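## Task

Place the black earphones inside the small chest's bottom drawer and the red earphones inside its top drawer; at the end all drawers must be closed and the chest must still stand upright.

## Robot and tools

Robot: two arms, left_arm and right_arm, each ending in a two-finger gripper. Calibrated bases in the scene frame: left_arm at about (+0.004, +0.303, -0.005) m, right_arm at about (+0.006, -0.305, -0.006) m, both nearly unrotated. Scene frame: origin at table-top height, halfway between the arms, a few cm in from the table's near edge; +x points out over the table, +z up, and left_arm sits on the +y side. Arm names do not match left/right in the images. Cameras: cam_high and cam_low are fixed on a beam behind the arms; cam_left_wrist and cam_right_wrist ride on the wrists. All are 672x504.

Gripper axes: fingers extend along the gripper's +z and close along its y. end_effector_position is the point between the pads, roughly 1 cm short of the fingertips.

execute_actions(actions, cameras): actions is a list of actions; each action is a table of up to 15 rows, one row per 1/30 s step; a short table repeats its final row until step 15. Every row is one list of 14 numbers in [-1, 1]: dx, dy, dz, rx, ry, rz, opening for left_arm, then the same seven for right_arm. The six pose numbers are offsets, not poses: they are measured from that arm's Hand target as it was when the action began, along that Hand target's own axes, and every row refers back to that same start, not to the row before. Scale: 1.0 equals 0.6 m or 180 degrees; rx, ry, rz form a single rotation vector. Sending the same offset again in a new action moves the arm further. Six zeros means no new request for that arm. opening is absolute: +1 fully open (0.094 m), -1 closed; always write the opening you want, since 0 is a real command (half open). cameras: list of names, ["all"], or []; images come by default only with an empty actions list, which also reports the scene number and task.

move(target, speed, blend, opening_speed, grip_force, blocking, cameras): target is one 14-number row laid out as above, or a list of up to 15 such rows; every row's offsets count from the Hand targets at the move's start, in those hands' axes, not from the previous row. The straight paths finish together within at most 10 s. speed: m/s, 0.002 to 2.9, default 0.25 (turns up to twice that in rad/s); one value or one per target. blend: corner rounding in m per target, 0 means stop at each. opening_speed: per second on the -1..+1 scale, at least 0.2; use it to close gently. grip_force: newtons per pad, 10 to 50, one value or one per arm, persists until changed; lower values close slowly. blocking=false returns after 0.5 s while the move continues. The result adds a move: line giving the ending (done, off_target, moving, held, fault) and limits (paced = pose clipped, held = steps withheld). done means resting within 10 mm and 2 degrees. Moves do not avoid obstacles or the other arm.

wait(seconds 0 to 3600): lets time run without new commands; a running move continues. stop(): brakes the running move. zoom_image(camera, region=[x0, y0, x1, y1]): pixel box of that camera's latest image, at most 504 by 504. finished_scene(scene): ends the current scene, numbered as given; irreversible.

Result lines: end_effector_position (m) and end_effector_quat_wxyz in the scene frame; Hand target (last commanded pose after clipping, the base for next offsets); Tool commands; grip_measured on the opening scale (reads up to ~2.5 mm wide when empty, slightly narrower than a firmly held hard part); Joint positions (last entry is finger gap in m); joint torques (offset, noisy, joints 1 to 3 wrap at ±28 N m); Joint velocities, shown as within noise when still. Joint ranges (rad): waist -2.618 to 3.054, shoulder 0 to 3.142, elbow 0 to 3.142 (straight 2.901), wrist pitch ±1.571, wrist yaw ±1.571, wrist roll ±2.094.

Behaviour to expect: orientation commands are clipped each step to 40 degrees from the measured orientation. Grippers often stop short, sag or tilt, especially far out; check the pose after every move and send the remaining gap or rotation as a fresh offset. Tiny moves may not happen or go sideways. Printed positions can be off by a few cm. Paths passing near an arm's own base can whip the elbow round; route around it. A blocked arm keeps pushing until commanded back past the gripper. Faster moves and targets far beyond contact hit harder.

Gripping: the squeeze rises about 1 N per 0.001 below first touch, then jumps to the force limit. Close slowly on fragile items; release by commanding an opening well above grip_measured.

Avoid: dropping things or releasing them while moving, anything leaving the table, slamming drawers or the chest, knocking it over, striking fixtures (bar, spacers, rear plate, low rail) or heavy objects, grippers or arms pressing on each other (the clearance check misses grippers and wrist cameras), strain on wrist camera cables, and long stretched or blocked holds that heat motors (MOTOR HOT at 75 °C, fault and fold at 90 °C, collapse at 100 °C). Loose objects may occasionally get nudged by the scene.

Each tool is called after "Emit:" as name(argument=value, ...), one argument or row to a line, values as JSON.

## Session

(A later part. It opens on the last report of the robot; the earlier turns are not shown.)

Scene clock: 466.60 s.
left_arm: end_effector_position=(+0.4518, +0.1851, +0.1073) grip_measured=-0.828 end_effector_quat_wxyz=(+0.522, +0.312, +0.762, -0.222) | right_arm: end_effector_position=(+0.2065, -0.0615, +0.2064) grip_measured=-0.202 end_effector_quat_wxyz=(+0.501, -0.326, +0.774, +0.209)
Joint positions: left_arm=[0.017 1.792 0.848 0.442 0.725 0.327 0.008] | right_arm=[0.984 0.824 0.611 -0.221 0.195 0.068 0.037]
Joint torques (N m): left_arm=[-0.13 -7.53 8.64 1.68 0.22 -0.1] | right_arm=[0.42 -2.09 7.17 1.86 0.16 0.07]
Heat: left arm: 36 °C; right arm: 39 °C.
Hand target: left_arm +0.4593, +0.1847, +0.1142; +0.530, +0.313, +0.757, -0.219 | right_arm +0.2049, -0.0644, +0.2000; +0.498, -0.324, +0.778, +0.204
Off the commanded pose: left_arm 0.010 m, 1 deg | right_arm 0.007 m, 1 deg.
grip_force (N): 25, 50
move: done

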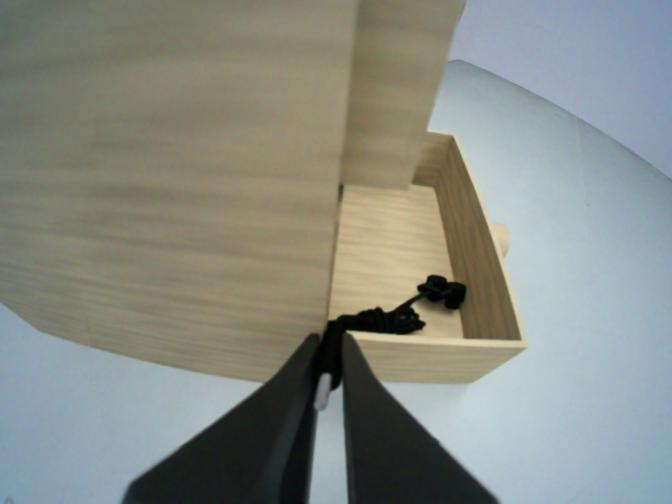

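Emit:
move(
  target=[
    [-0.0627,0,-0.0228,0,0,0,-0.95,0,0,0,0,0,0,-0.2],
    [-0.0627,-0.117,-0.0228,0,0,0,-0.95,0,0,0,0,0,0,-0.2],
    [-0.108,-0.117,0.1025,0,0,0,-0.95,0,0,0,0,0,0,-0.2],
  ],
  speed=0.1,
  blend=0.015,
  cameras=["cam_left_wrist","cam_right_wrist"],
)

Scene clock: 475.27 s.
left_arm: end_effector_position=(+0.4576, +0.0815, +0.1495) grip_measured=-0.832 end_effector_quat_wxyz=(+0.522, +0.317, +0.760, -0.222) | right_arm: end_effector_position=(+0.2065, -0.0615, +0.2064) grip_measured=-0.202 end_effector_quat_wxyz=(+0.501, -0.326, +0.774, +0.209)
Joint positions: left_arm=[-0.275 1.77 0.999 0.355 0.468 0.182 0.008] | right_arm=[0.984 0.824 0.611 -0.221 0.195 0.068 0.037]
Joint torques (N m): left_arm=[-0.4 -6.97 9.48 1.87 -0.03 -0.14] | right_arm=[0.13 -2.18 7.04 1.88 0.09 0.07]
Heat: left arm: 37 °C; right arm: 39 °C.
Hand target: left_arm +0.4662, +0.0785, +0.1539; +0.530, +0.313, +0.757, -0.220 | right_arm +0.2049, -0.0644, +0.2000; +0.498, -0.324, +0.778, +0.204
Off the commanded pose: left_arm 0.010 m, 1 deg | right_arm 0.007 m, 1 deg.
grip_force (N): 25, 50
move: done

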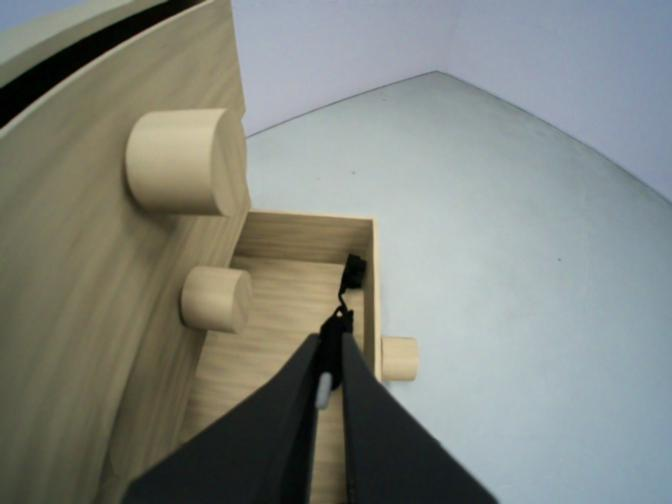

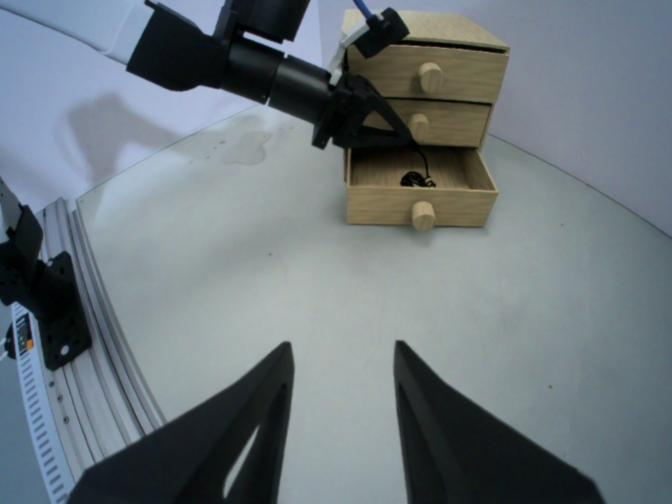

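Emit:
move(
  target=[0.05,0,0.018,0,0,0,-0.95,0,0,0,0,0,0,-0.2],
  speed=0.08,
)

Emit:
move(
  target=[0,0,0,0,0,0,-0.4,0,0,0,0,0,0,-0.2],
  opening_speed=0.7,
  cameras=["cam_left_wrist","cam_right_wrist"],
)

Scene clock: 478.70 s.
left_arm: end_effector_position=(+0.4649, +0.0795, +0.1308) grip_measured=-0.832 end_effector_quat_wxyz=(+0.532, +0.318, +0.753, -0.221) | right_arm: end_effector_position=(+0.2065, -0.0615, +0.2064) grip_measured=-0.202 end_effector_quat_wxyz=(+0.501, -0.326, +0.774, +0.209)
Joint positions: left_arm=[-0.275 1.84 0.976 0.472 0.467 0.182 0.008] | right_arm=[0.984 0.824 0.611 -0.221 0.195 0.068 0.037]
Joint torques (N m): left_arm=[-0.44 -7.21 6.2 1.97 -0.04 -0.14] | right_arm=[0.2 -1.98 7.15 1.88 0.08 0.06]
Heat: left arm: 37 °C; right arm: 39 °C.
Hand target: left_arm +0.4661, +0.0786, +0.1220; +0.530, +0.313, +0.757, -0.220 | right_arm +0.2049, -0.0644, +0.2000; +0.498, -0.324, +0.778, +0.204
Off the commanded pose: left_arm 0.009 m, 1 deg | right_arm 0.007 m, 1 deg.
grip_force (N): 25, 50
move: done

Scene clock: 479.87 s.
left_arm: end_effector_position=(+0.4650, +0.0794, +0.1313) grip_measured=-0.403 end_effector_quat_wxyz=(+0.532, +0.318, +0.753, -0.221) | right_arm: end_effector_position=(+0.2065, -0.0615, +0.2064) grip_measured=-0.202 end_effector_quat_wxyz=(+0.501, -0.326, +0.774, +0.209)
Joint positions: left_arm=[-0.275 1.84 0.976 0.474 0.467 0.182 0.028] | right_arm=[0.984 0.824 0.611 -0.221 0.195 0.068 0.037]
Joint torques (N m): left_arm=[-0.44 -7.2 6.2 1.98 -0.04 -0.14] | right_arm=[0.2 -2.03 7.06 1.92 0.12 0.09]
Heat: left arm: 37 °C; right arm: 39 °C.
Hand target: left_arm +0.4661, +0.0786, +0.1220; +0.530, +0.313, +0.757, -0.220 | right_arm +0.2049, -0.0644, +0.2000; +0.498, -0.324, +0.778, +0.204
Off the commanded pose: left_arm 0.009 m, 1 deg | right_arm 0.007 m, 1 deg.
grip_force (N): 25, 50
move: done

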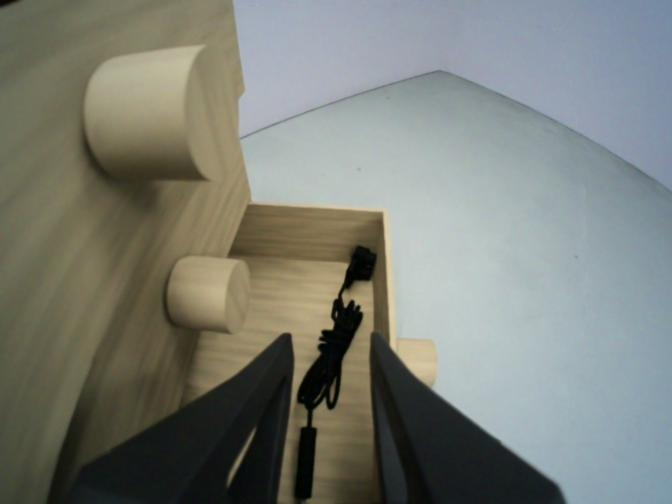

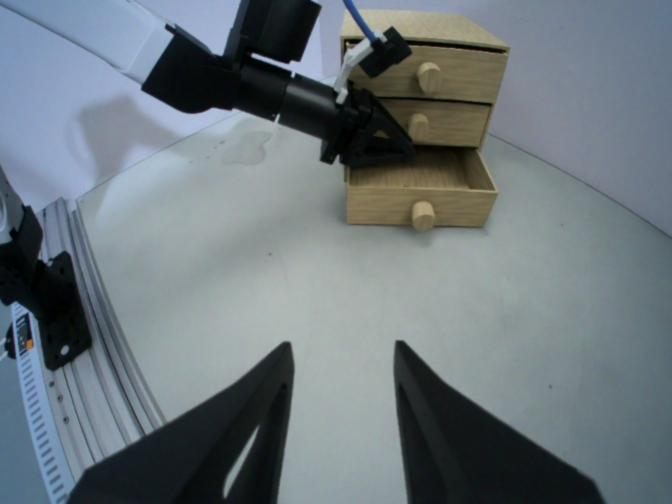

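Emit:
move(
  target=[
    [-0.094,0,-0.034,0,0,0,-0.4,0,0,0,0,0,0,0.3],
    [0.02,-0.03,-0.347,0,0,0,-0.4,0.1274,-0.171,0.221,0,-0.0544,0,0.3],
  ],
  speed=0.2,
  grip_force=[50,50],
  cameras=["cam_high","cam_low","cam_left_wrist","cam_right_wrist"],
)

Scene clock: 487.80 s.
left_arm: end_effector_position=(+0.3154, +0.2082, +0.1777) grip_measured=-0.403 end_effector_quat_wxyz=(+0.525, +0.303, +0.765, -0.218) | right_arm: end_effector_position=(+0.3441, -0.0749, +0.0803) grip_measured=+0.298 end_effector_quat_wxyz=(+0.568, -0.304, +0.732, +0.222)
Joint positions: left_arm=[0.12 1.053 0.566 -0.049 0.796 0.377 0.028] | right_arm=[0.475 1.712 0.38 1.061 -0.262 -0.11 0.061]
Joint torques (N m): left_arm=[0.66 -3.93 7.69 1.51 0.55 0.15] | right_arm=[-0.8 -4.41 4.22 2.13 -0.32 0.02]
Heat: left arm: 37 °C; right arm: 40 °C.
Hand target: left_arm +0.3121, +0.2070, +0.1821; +0.530, +0.313, +0.757, -0.220 | right_arm +0.3402, -0.0753, +0.0753; +0.562, -0.305, +0.733, +0.230
Off the commanded pose: left_arm 0.006 m, 2 deg | right_arm 0.006 m, 1 deg.
move: done

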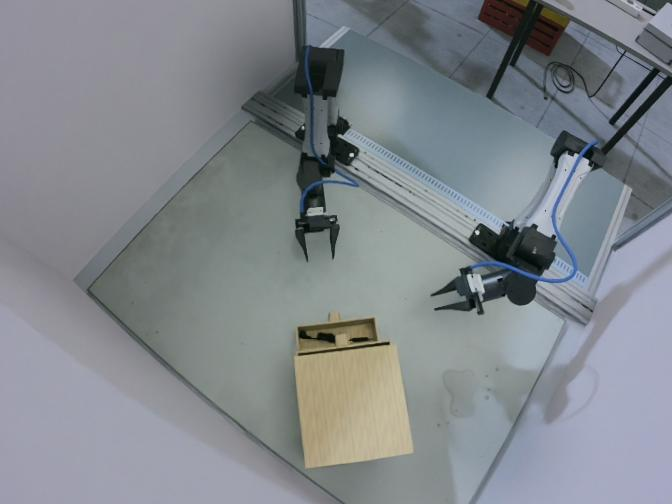

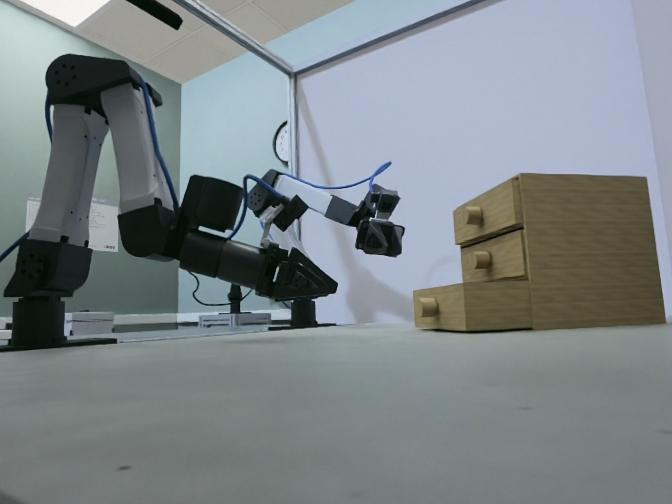

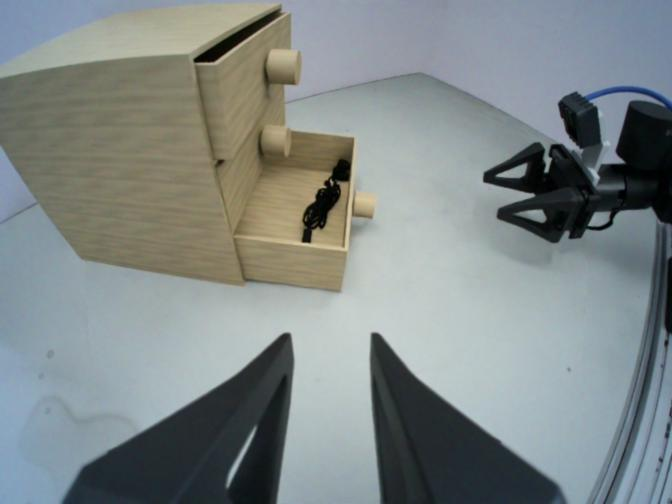

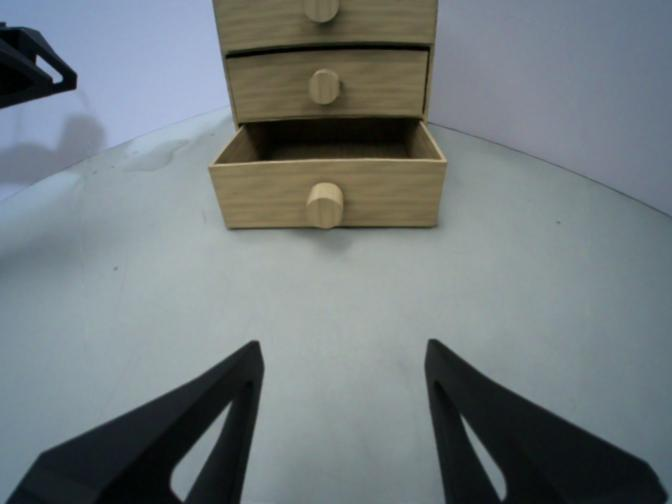

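Emit:
move(
  target=[
    [0,0,0,0,0,0,-0.4,-0.01,0.017,0.153,0,0,0,0.3],
    [0,0,0,0,0,0,-0.4,-0.0617,0.017,0.346,0,0,0,0.3],
  ],
  speed=[0.15,0.07],
  cameras=["cam_high","cam_low","cam_left_wrist","cam_right_wrist"],
)

Scene clock: 495.00 s.
left_arm: end_effector_position=(+0.3154, +0.2082, +0.1777) grip_measured=-0.403 end_effector_quat_wxyz=(+0.525, +0.303, +0.765, -0.218) | right_arm: end_effector_position=(+0.4787, +0.0735, +0.0584) grip_measured=+0.298 end_effector_quat_wxyz=(+0.563, -0.308, +0.732, +0.230)
Joint positions: left_arm=[0.12 1.053 0.566 -0.049 0.796 0.378 0.028] | right_arm=[0.621 2.29 1.24 0.781 -0.139 -0.066 0.061]
Joint torques (N m): left_arm=[0.68 -3.93 7.71 1.51 0.55 0.14] | right_arm=[0.34 -9.2 9.28 1.9 0.01 0.07]
Heat: left arm: 37 °C; right arm: 40 °C.
Hand target: left_arm +0.3122, +0.2070, +0.1822; +0.530, +0.313, +0.757, -0.220 | right_arm +0.4816, +0.0804, +0.0569; +0.563, -0.305, +0.733, +0.231
Off the commanded pose: left_arm 0.006 m, 2 deg | right_arm 0.008 m, 0 deg.
move: done

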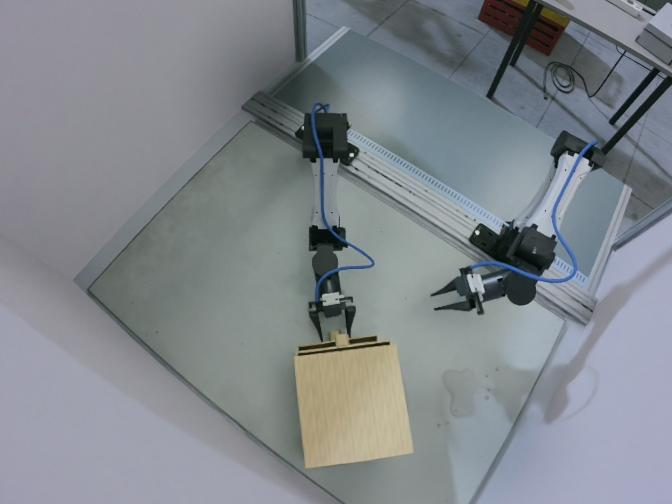

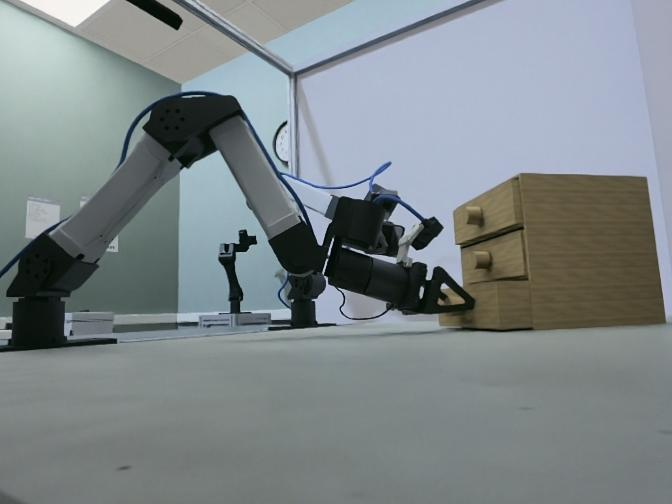

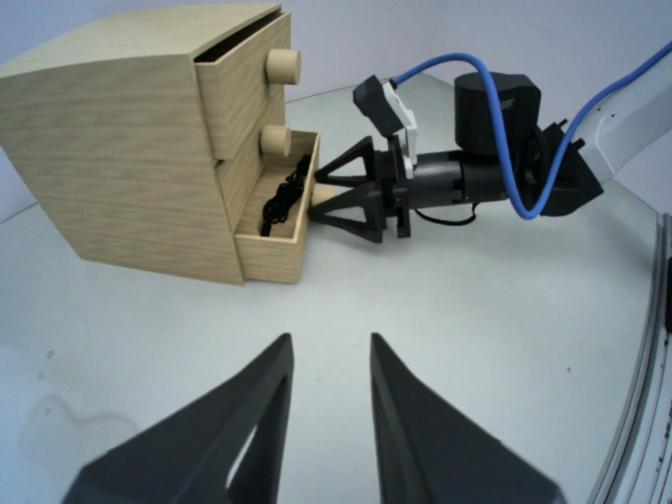

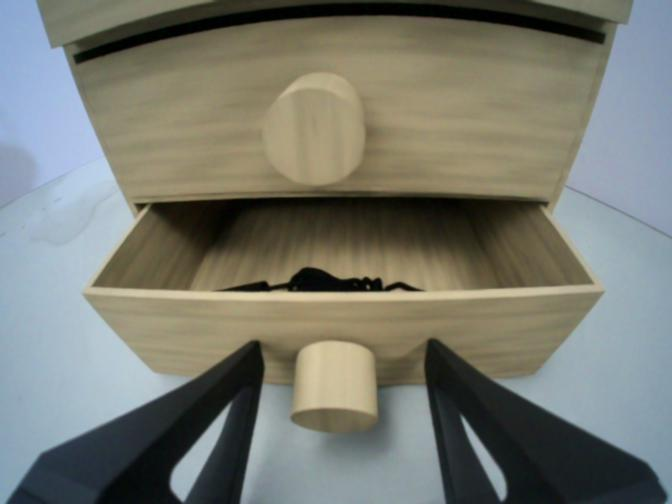

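Emit:
move(
  target=[0,0,0,0,0,0,-0.4,-0.028,0,0.1047,0,0,0,0.3],
  speed=0.06,
  cameras=["cam_high","cam_left_wrist","cam_right_wrist"],
)

Scene clock: 498.93 s.
left_arm: end_effector_position=(+0.3154, +0.2082, +0.1777) grip_measured=-0.403 end_effector_quat_wxyz=(+0.525, +0.303, +0.765, -0.218) | right_arm: end_effector_position=(+0.5233, +0.1154, +0.0598) grip_measured=+0.298 end_effector_quat_wxyz=(+0.561, -0.306, +0.735, +0.227)
Joint positions: left_arm=[0.12 1.053 0.566 -0.049 0.796 0.378 0.028] | right_arm=[0.638 2.458 1.592 0.59 -0.117 -0.06 0.061]
Joint torques (N m): left_arm=[0.66 -3.93 7.69 1.51 0.55 0.14] | right_arm=[0.42 -9.16 11.93 1.95 -0.01 0.11]
Heat: left arm: 37 °C; right arm: 41 °C.
Hand target: left_arm +0.3122, +0.2070, +0.1822; +0.530, +0.313, +0.757, -0.220 | right_arm +0.5277, +0.1262, +0.0566; +0.562, -0.305, +0.733, +0.231
Off the commanded pose: left_arm 0.006 m, 2 deg | right_arm 0.012 m, 1 deg.
move: off_target (right_arm)

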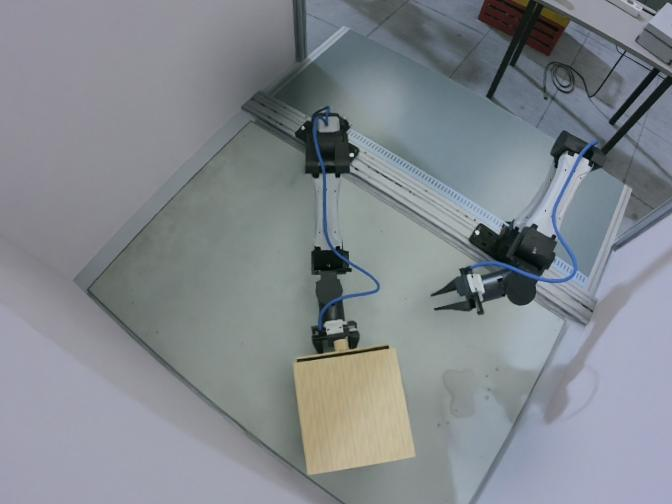

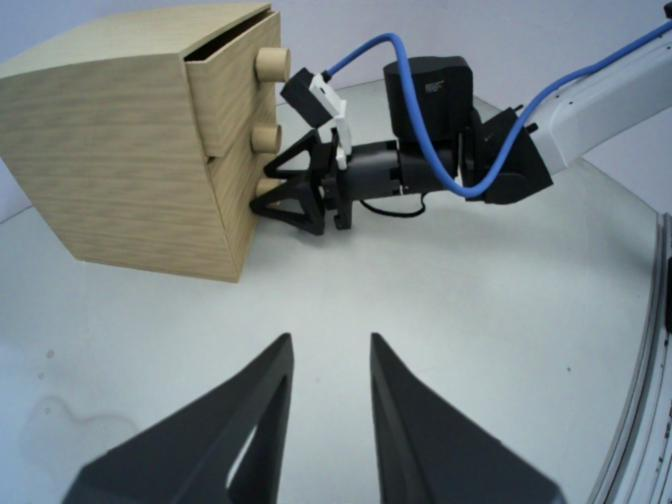

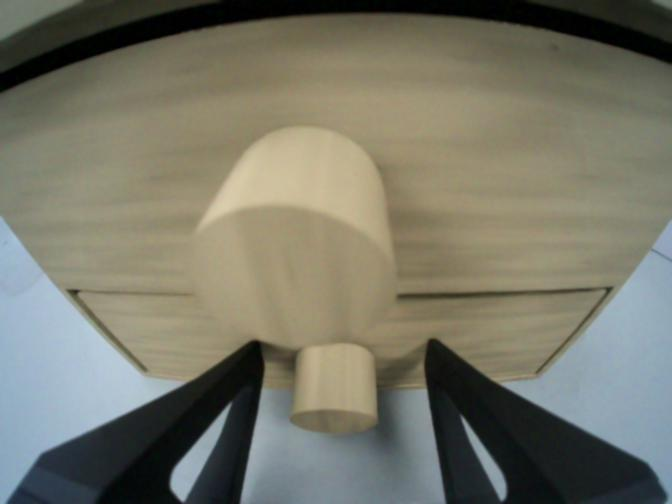

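Emit:
move(
  target=[
    [0,0,0,0,0,0,-0.4,0.056,0,-0.209,0,0,0,0.3],
    [0,0,0,0,0,0,-0.4,-0.172,0.005,-0.27,0,0,0,0.3],
  ],
  speed=0.2,
  blend=0.02,
  cameras=["cam_left_wrist","cam_right_wrist","cam_low"],
)

Scene clock: 503.33 s.
left_arm: end_effector_position=(+0.3154, +0.2082, +0.1777) grip_measured=-0.403 end_effector_quat_wxyz=(+0.525, +0.303, +0.765, -0.218) | right_arm: end_effector_position=(+0.4333, +0.0297, +0.1730) grip_measured=+0.298 end_effector_quat_wxyz=(+0.546, -0.302, +0.750, +0.220)
Joint positions: left_arm=[0.12 1.053 0.566 -0.049 0.796 0.378 0.028] | right_arm=[0.615 1.814 1.103 0.393 -0.123 -0.057 0.061]
Joint torques (N m): left_arm=[0.68 -3.93 7.71 1.51 0.55 0.14] | right_arm=[0.42 -9.7 10.88 1.95 -0.18 -0.07]
Heat: left arm: 37 °C; right arm: 41 °C.
Hand target: left_arm +0.3122, +0.2070, +0.1822; +0.530, +0.313, +0.757, -0.220 | right_arm +0.4334, +0.0375, +0.1985; +0.562, -0.305, +0.733, +0.231
Off the commanded pose: left_arm 0.006 m, 2 deg | right_arm 0.027 m, 3 deg.
move: off_target (right_arm)
Images, in order (width x height): cam_low 672x504, cam_left_wrist 672x504, cam_right_wrist 672x504.

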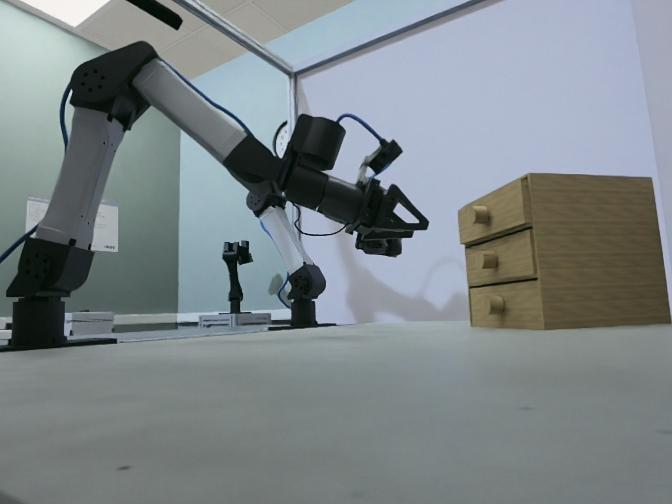

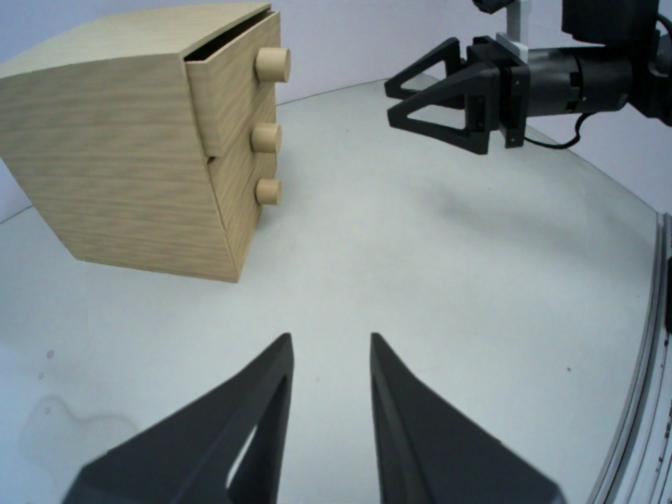

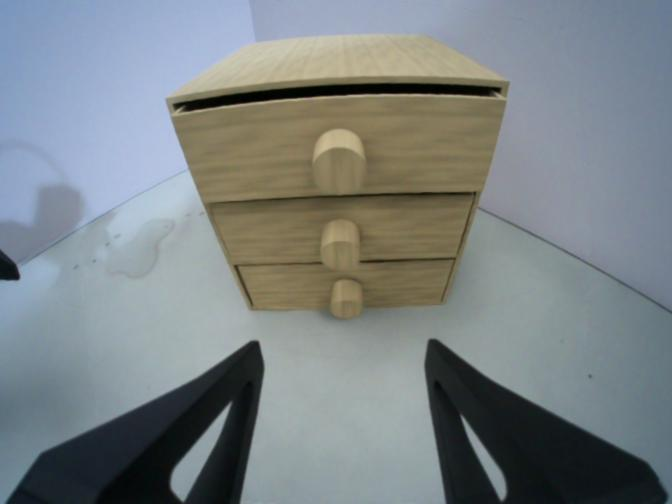

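Emit:
move(
  target=[
    [0,0,0,0,0,0,-0.4,-0.05,0.004,0.09,0,0,0,0.3],
    [0,0,0,0,0,0,-0.4,-0.0763,0.004,0.207,0,0,0,0.3],
  ],
  speed=[0.15,0.06],
  cameras=["cam_left_wrist","cam_right_wrist"],
)

Scene clock: 509.50 s.
left_arm: end_effector_position=(+0.3154, +0.2082, +0.1777) grip_measured=-0.403 end_effector_quat_wxyz=(+0.525, +0.303, +0.765, -0.218) | right_arm: end_effector_position=(+0.5178, +0.1199, +0.2092) grip_measured=+0.298 end_effector_quat_wxyz=(+0.549, -0.310, +0.742, +0.227)
Joint positions: left_arm=[0.12 1.053 0.566 -0.049 0.796 0.378 0.028] | right_arm=[0.655 2.222 1.841 0.077 -0.107 -0.055 0.061]
Joint torques (N m): left_arm=[0.66 -3.93 7.71 1.51 0.55 0.14] | right_arm=[0.62 -8.2 12.4 2.4 0.06 0.1]
Heat: left arm: 38 °C; right arm: 42 °C.
Hand target: left_arm +0.3122, +0.2070, +0.1822; +0.530, +0.313, +0.757, -0.220 | right_arm +0.5249, +0.1324, +0.2101; +0.562, -0.305, +0.733, +0.230
Off the commanded pose: left_arm 0.006 m, 2 deg | right_arm 0.014 m, 2 deg.
move: off_target (right_arm)

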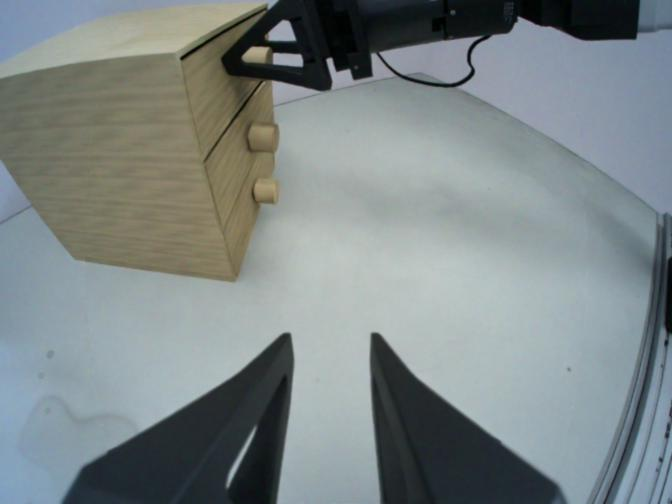

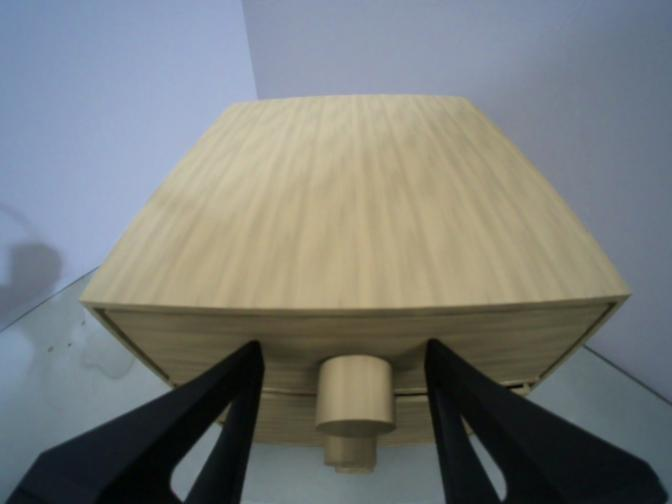

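Emit:
move(
  target=[0,0,0,0,0,0,-0.4,0.05,0,-0.235,0,0,0,0.3],
  speed=0.2,
  cameras=["cam_low","cam_left_wrist","cam_right_wrist"],
)

Emit:
zoom_image(
  camera="cam_left_wrist",
  region=[150, 0, 330, 290],
)

Emit:
zoom_image(
  camera="cam_right_wrist",
  region=[150, 0, 530, 330],
)

Emit:
zoom_image(
  camera="cam_low",
  region=[440, 150, 672, 340],
)

Scene clock: 513.77 s.
left_arm: end_effector_position=(+0.3154, +0.2082, +0.1777) grip_measured=-0.403 end_effector_quat_wxyz=(+0.525, +0.303, +0.765, -0.218) | right_arm: end_effector_position=(+0.4274, +0.0329, +0.2068) grip_measured=+0.298 end_effector_quat_wxyz=(+0.552, -0.303, +0.744, +0.223)
Joint positions: left_arm=[0.12 1.053 0.566 -0.049 0.796 0.378 0.028] | right_arm=[0.631 1.753 1.156 0.298 -0.112 -0.055 0.061]
Joint torques (N m): left_arm=[0.68 -3.93 7.71 1.51 0.55 0.14] | right_arm=[-0.72 -10.33 6.65 2.19 -0.23 -0.09]
Heat: left arm: 38 °C; right arm: 42 °C.
Hand target: left_arm +0.3122, +0.2070, +0.1822; +0.530, +0.313, +0.757, -0.220 | right_arm +0.4230, +0.0307, +0.2181; +0.562, -0.305, +0.733, +0.231
Off the commanded pose: left_arm 0.006 m, 2 deg | right_arm 0.012 m, 2 deg.
move: off_target (right_arm)

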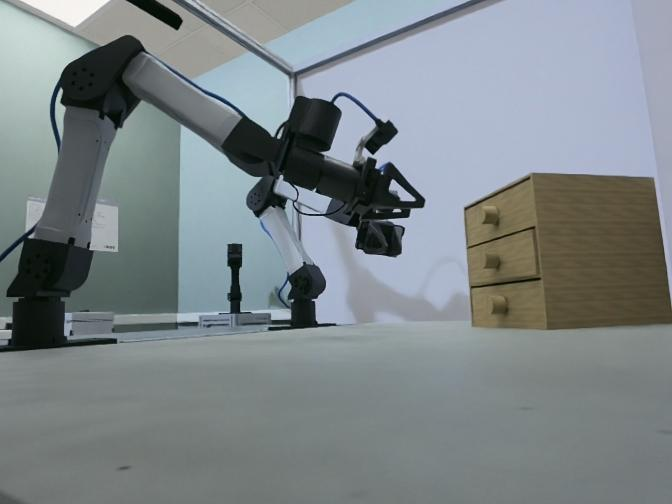

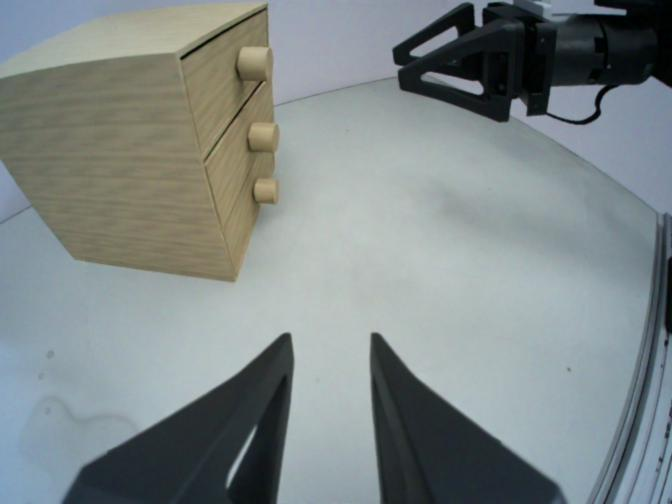

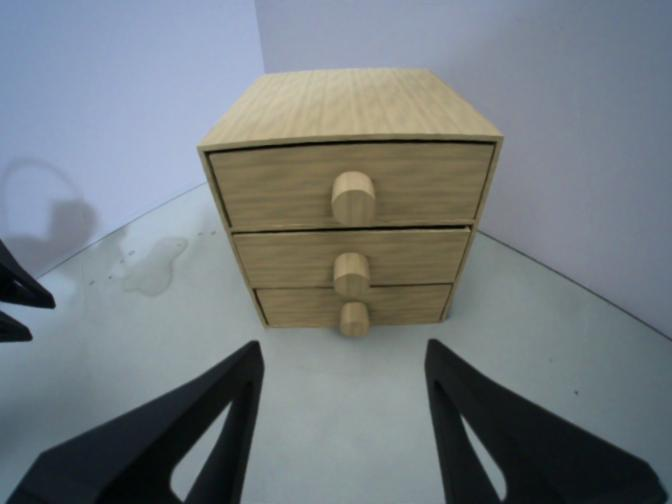

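Scaled by 1.738 from the camera's image (finer frame: 960x720).

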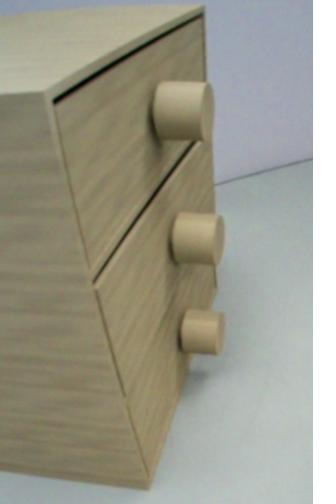

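Scaled by 1.326 from the camera's image (finer frame: 960x720).

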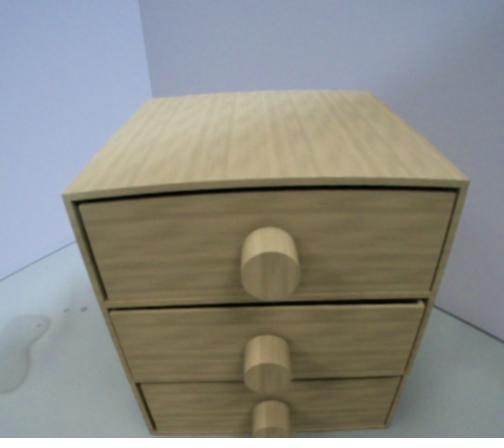

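Scaled by 2.172.

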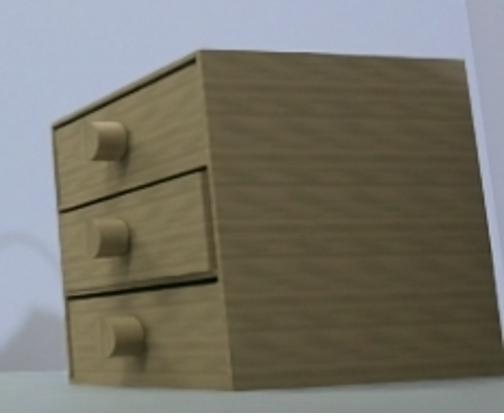

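Emit:
move(
  target=[
    [0,0,0,0,0,0,-0.4,0.107,-0.003,0.115,0,0,0,0.3],
    [0,0,0,0,0,0,-0.4,0.066,-0.003,0.268,0,0,0,0.3],
  ],
  speed=[0.15,0.06],
  cameras=["cam_low","cam_left_wrist","cam_right_wrist"],
)

Emit:
zoom_image(
  camera="cam_low",
  region=[440, 150, 672, 340],
)

Scene clock: 520.13 s.
left_arm: end_effector_position=(+0.3154, +0.2082, +0.1777) grip_measured=-0.403 end_effector_quat_wxyz=(+0.525, +0.303, +0.765, -0.218) | right_arm: end_effector_position=(+0.5219, +0.1199, +0.1389) grip_measured=+0.298 end_effector_quat_wxyz=(+0.555, -0.308, +0.739, +0.228)
Joint positions: left_arm=[0.12 1.053 0.566 -0.049 0.796 0.378 0.028] | right_arm=[0.648 2.31 1.687 0.334 -0.11 -0.055 0.061]
Joint torques (N m): left_arm=[0.68 -3.93 7.71 1.51 0.55 0.14] | right_arm=[0.31 -8.61 12.46 2.08 0 0.09]
Heat: left arm: 38 °C; right arm: 42 °C.
Hand target: left_arm +0.3122, +0.2070, +0.1822; +0.530, +0.313, +0.757, -0.220 | right_arm +0.5272, +0.1314, +0.1380; +0.562, -0.305, +0.733, +0.231
Off the commanded pose: left_arm 0.006 m, 2 deg | right_arm 0.013 m, 1 deg.
move: off_target (right_arm)

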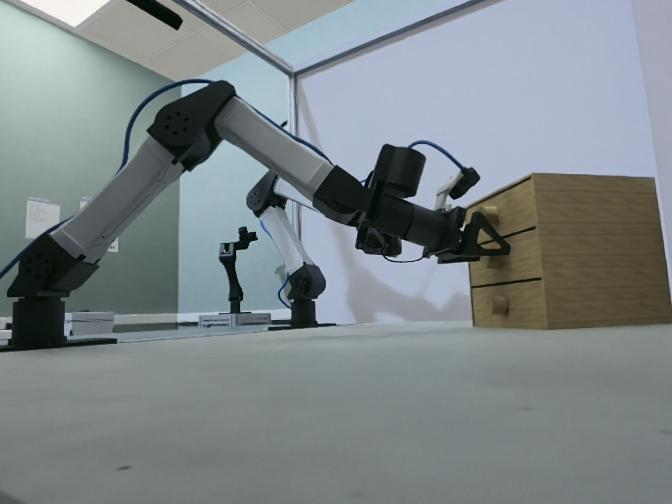

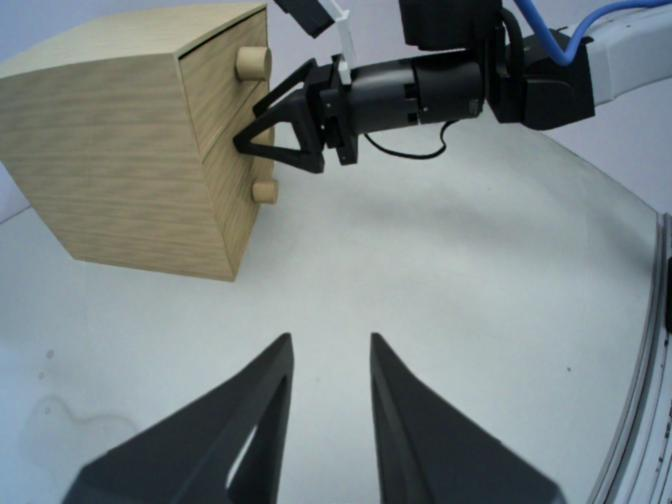

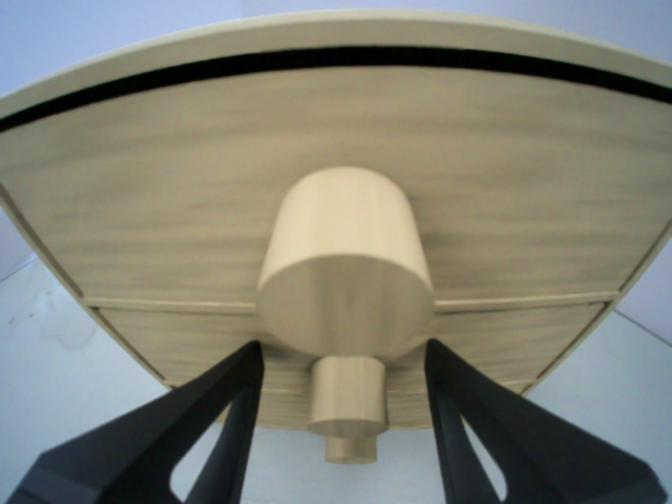

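Scaled by 2.172.

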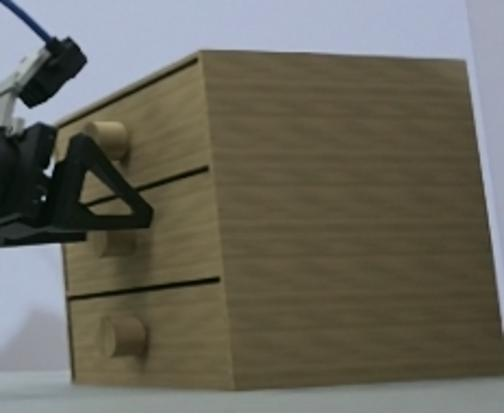

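Emit:
move(
  target=[0,0,0,0,0,0,-0.4,0.065,0,-0.24,0,0,0,0.3],
  speed=0.2,
  cameras=["cam_low","cam_left_wrist","cam_right_wrist"],
)

Emit:
zoom_image(
  camera="cam_low",
  region=[440, 150, 672, 340],
)

Emit:
zoom_image(
  camera="cam_left_wrist",
  region=[150, 0, 330, 290],
)

Scene clock: 523.40 s.
left_arm: end_effector_position=(+0.3154, +0.2082, +0.1777) grip_measured=-0.403 end_effector_quat_wxyz=(+0.525, +0.303, +0.765, -0.218) | right_arm: end_effector_position=(+0.4250, +0.0274, +0.1248) grip_measured=+0.298 end_effector_quat_wxyz=(+0.551, -0.302, +0.745, +0.223)
Joint positions: left_arm=[0.12 1.053 0.566 -0.049 0.796 0.378 0.028] | right_arm=[0.619 1.896 0.968 0.626 -0.123 -0.056 0.061]
Joint torques (N m): left_arm=[0.68 -3.95 7.71 1.51 0.55 0.14] | right_arm=[-0.66 -10.59 5.91 2.14 -0.27 -0.09]
Heat: left arm: 38 °C; right arm: 42 °C.
Hand target: left_arm +0.3122, +0.2070, +0.1822; +0.530, +0.313, +0.757, -0.220 | right_arm +0.4215, +0.0261, +0.1377; +0.562, -0.305, +0.733, +0.231
Off the commanded pose: left_arm 0.006 m, 2 deg | right_arm 0.014 m, 2 deg.
move: off_target (right_arm)

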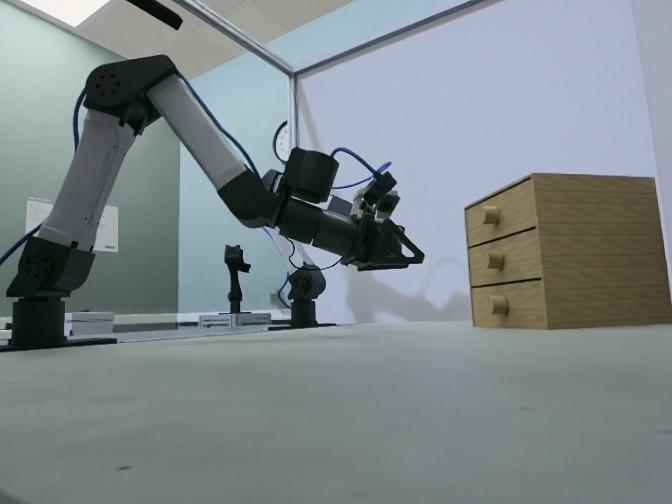

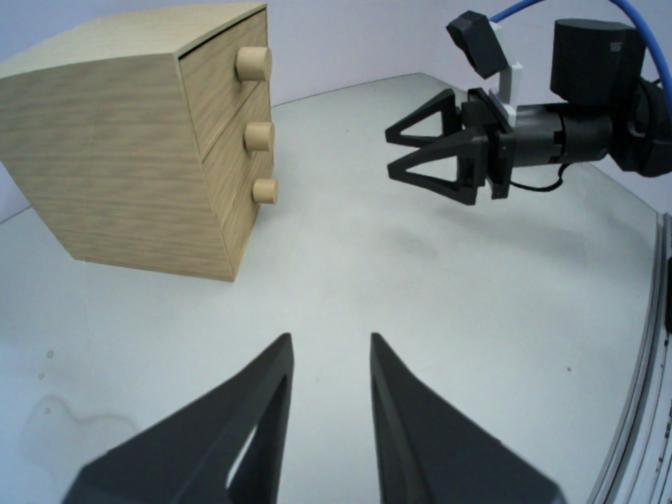

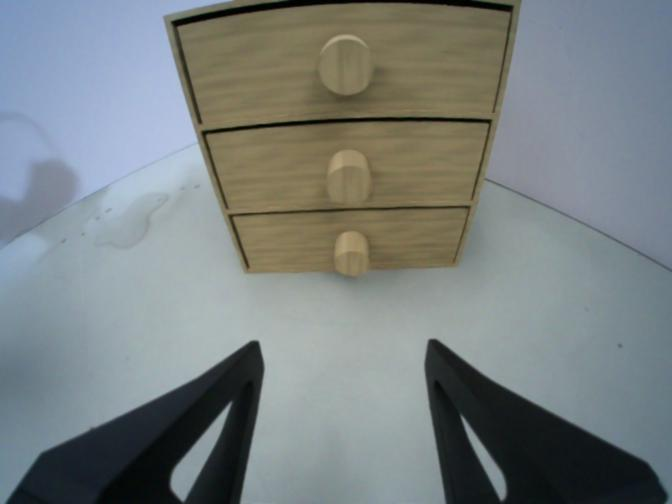

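Scaled by 2.172.

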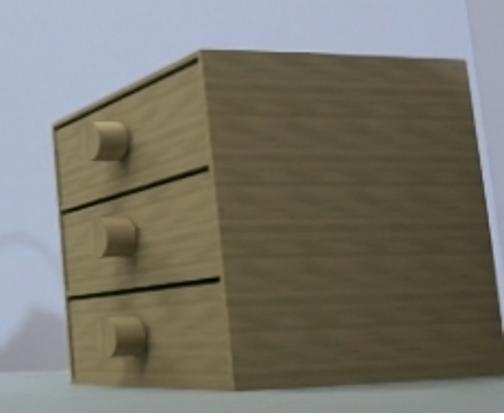

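Scaled by 1.738 from the camera's image (finer frame: 960x720).

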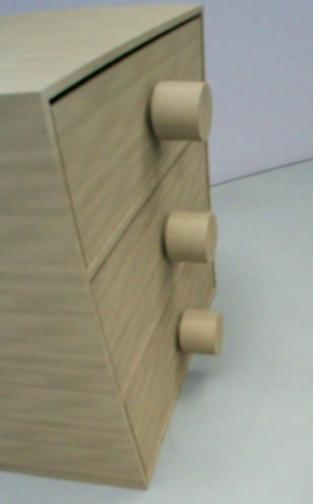

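All flush and upright.

Emit:
finished_scene(
  scene=2,
)

The scene is finished: the task was done.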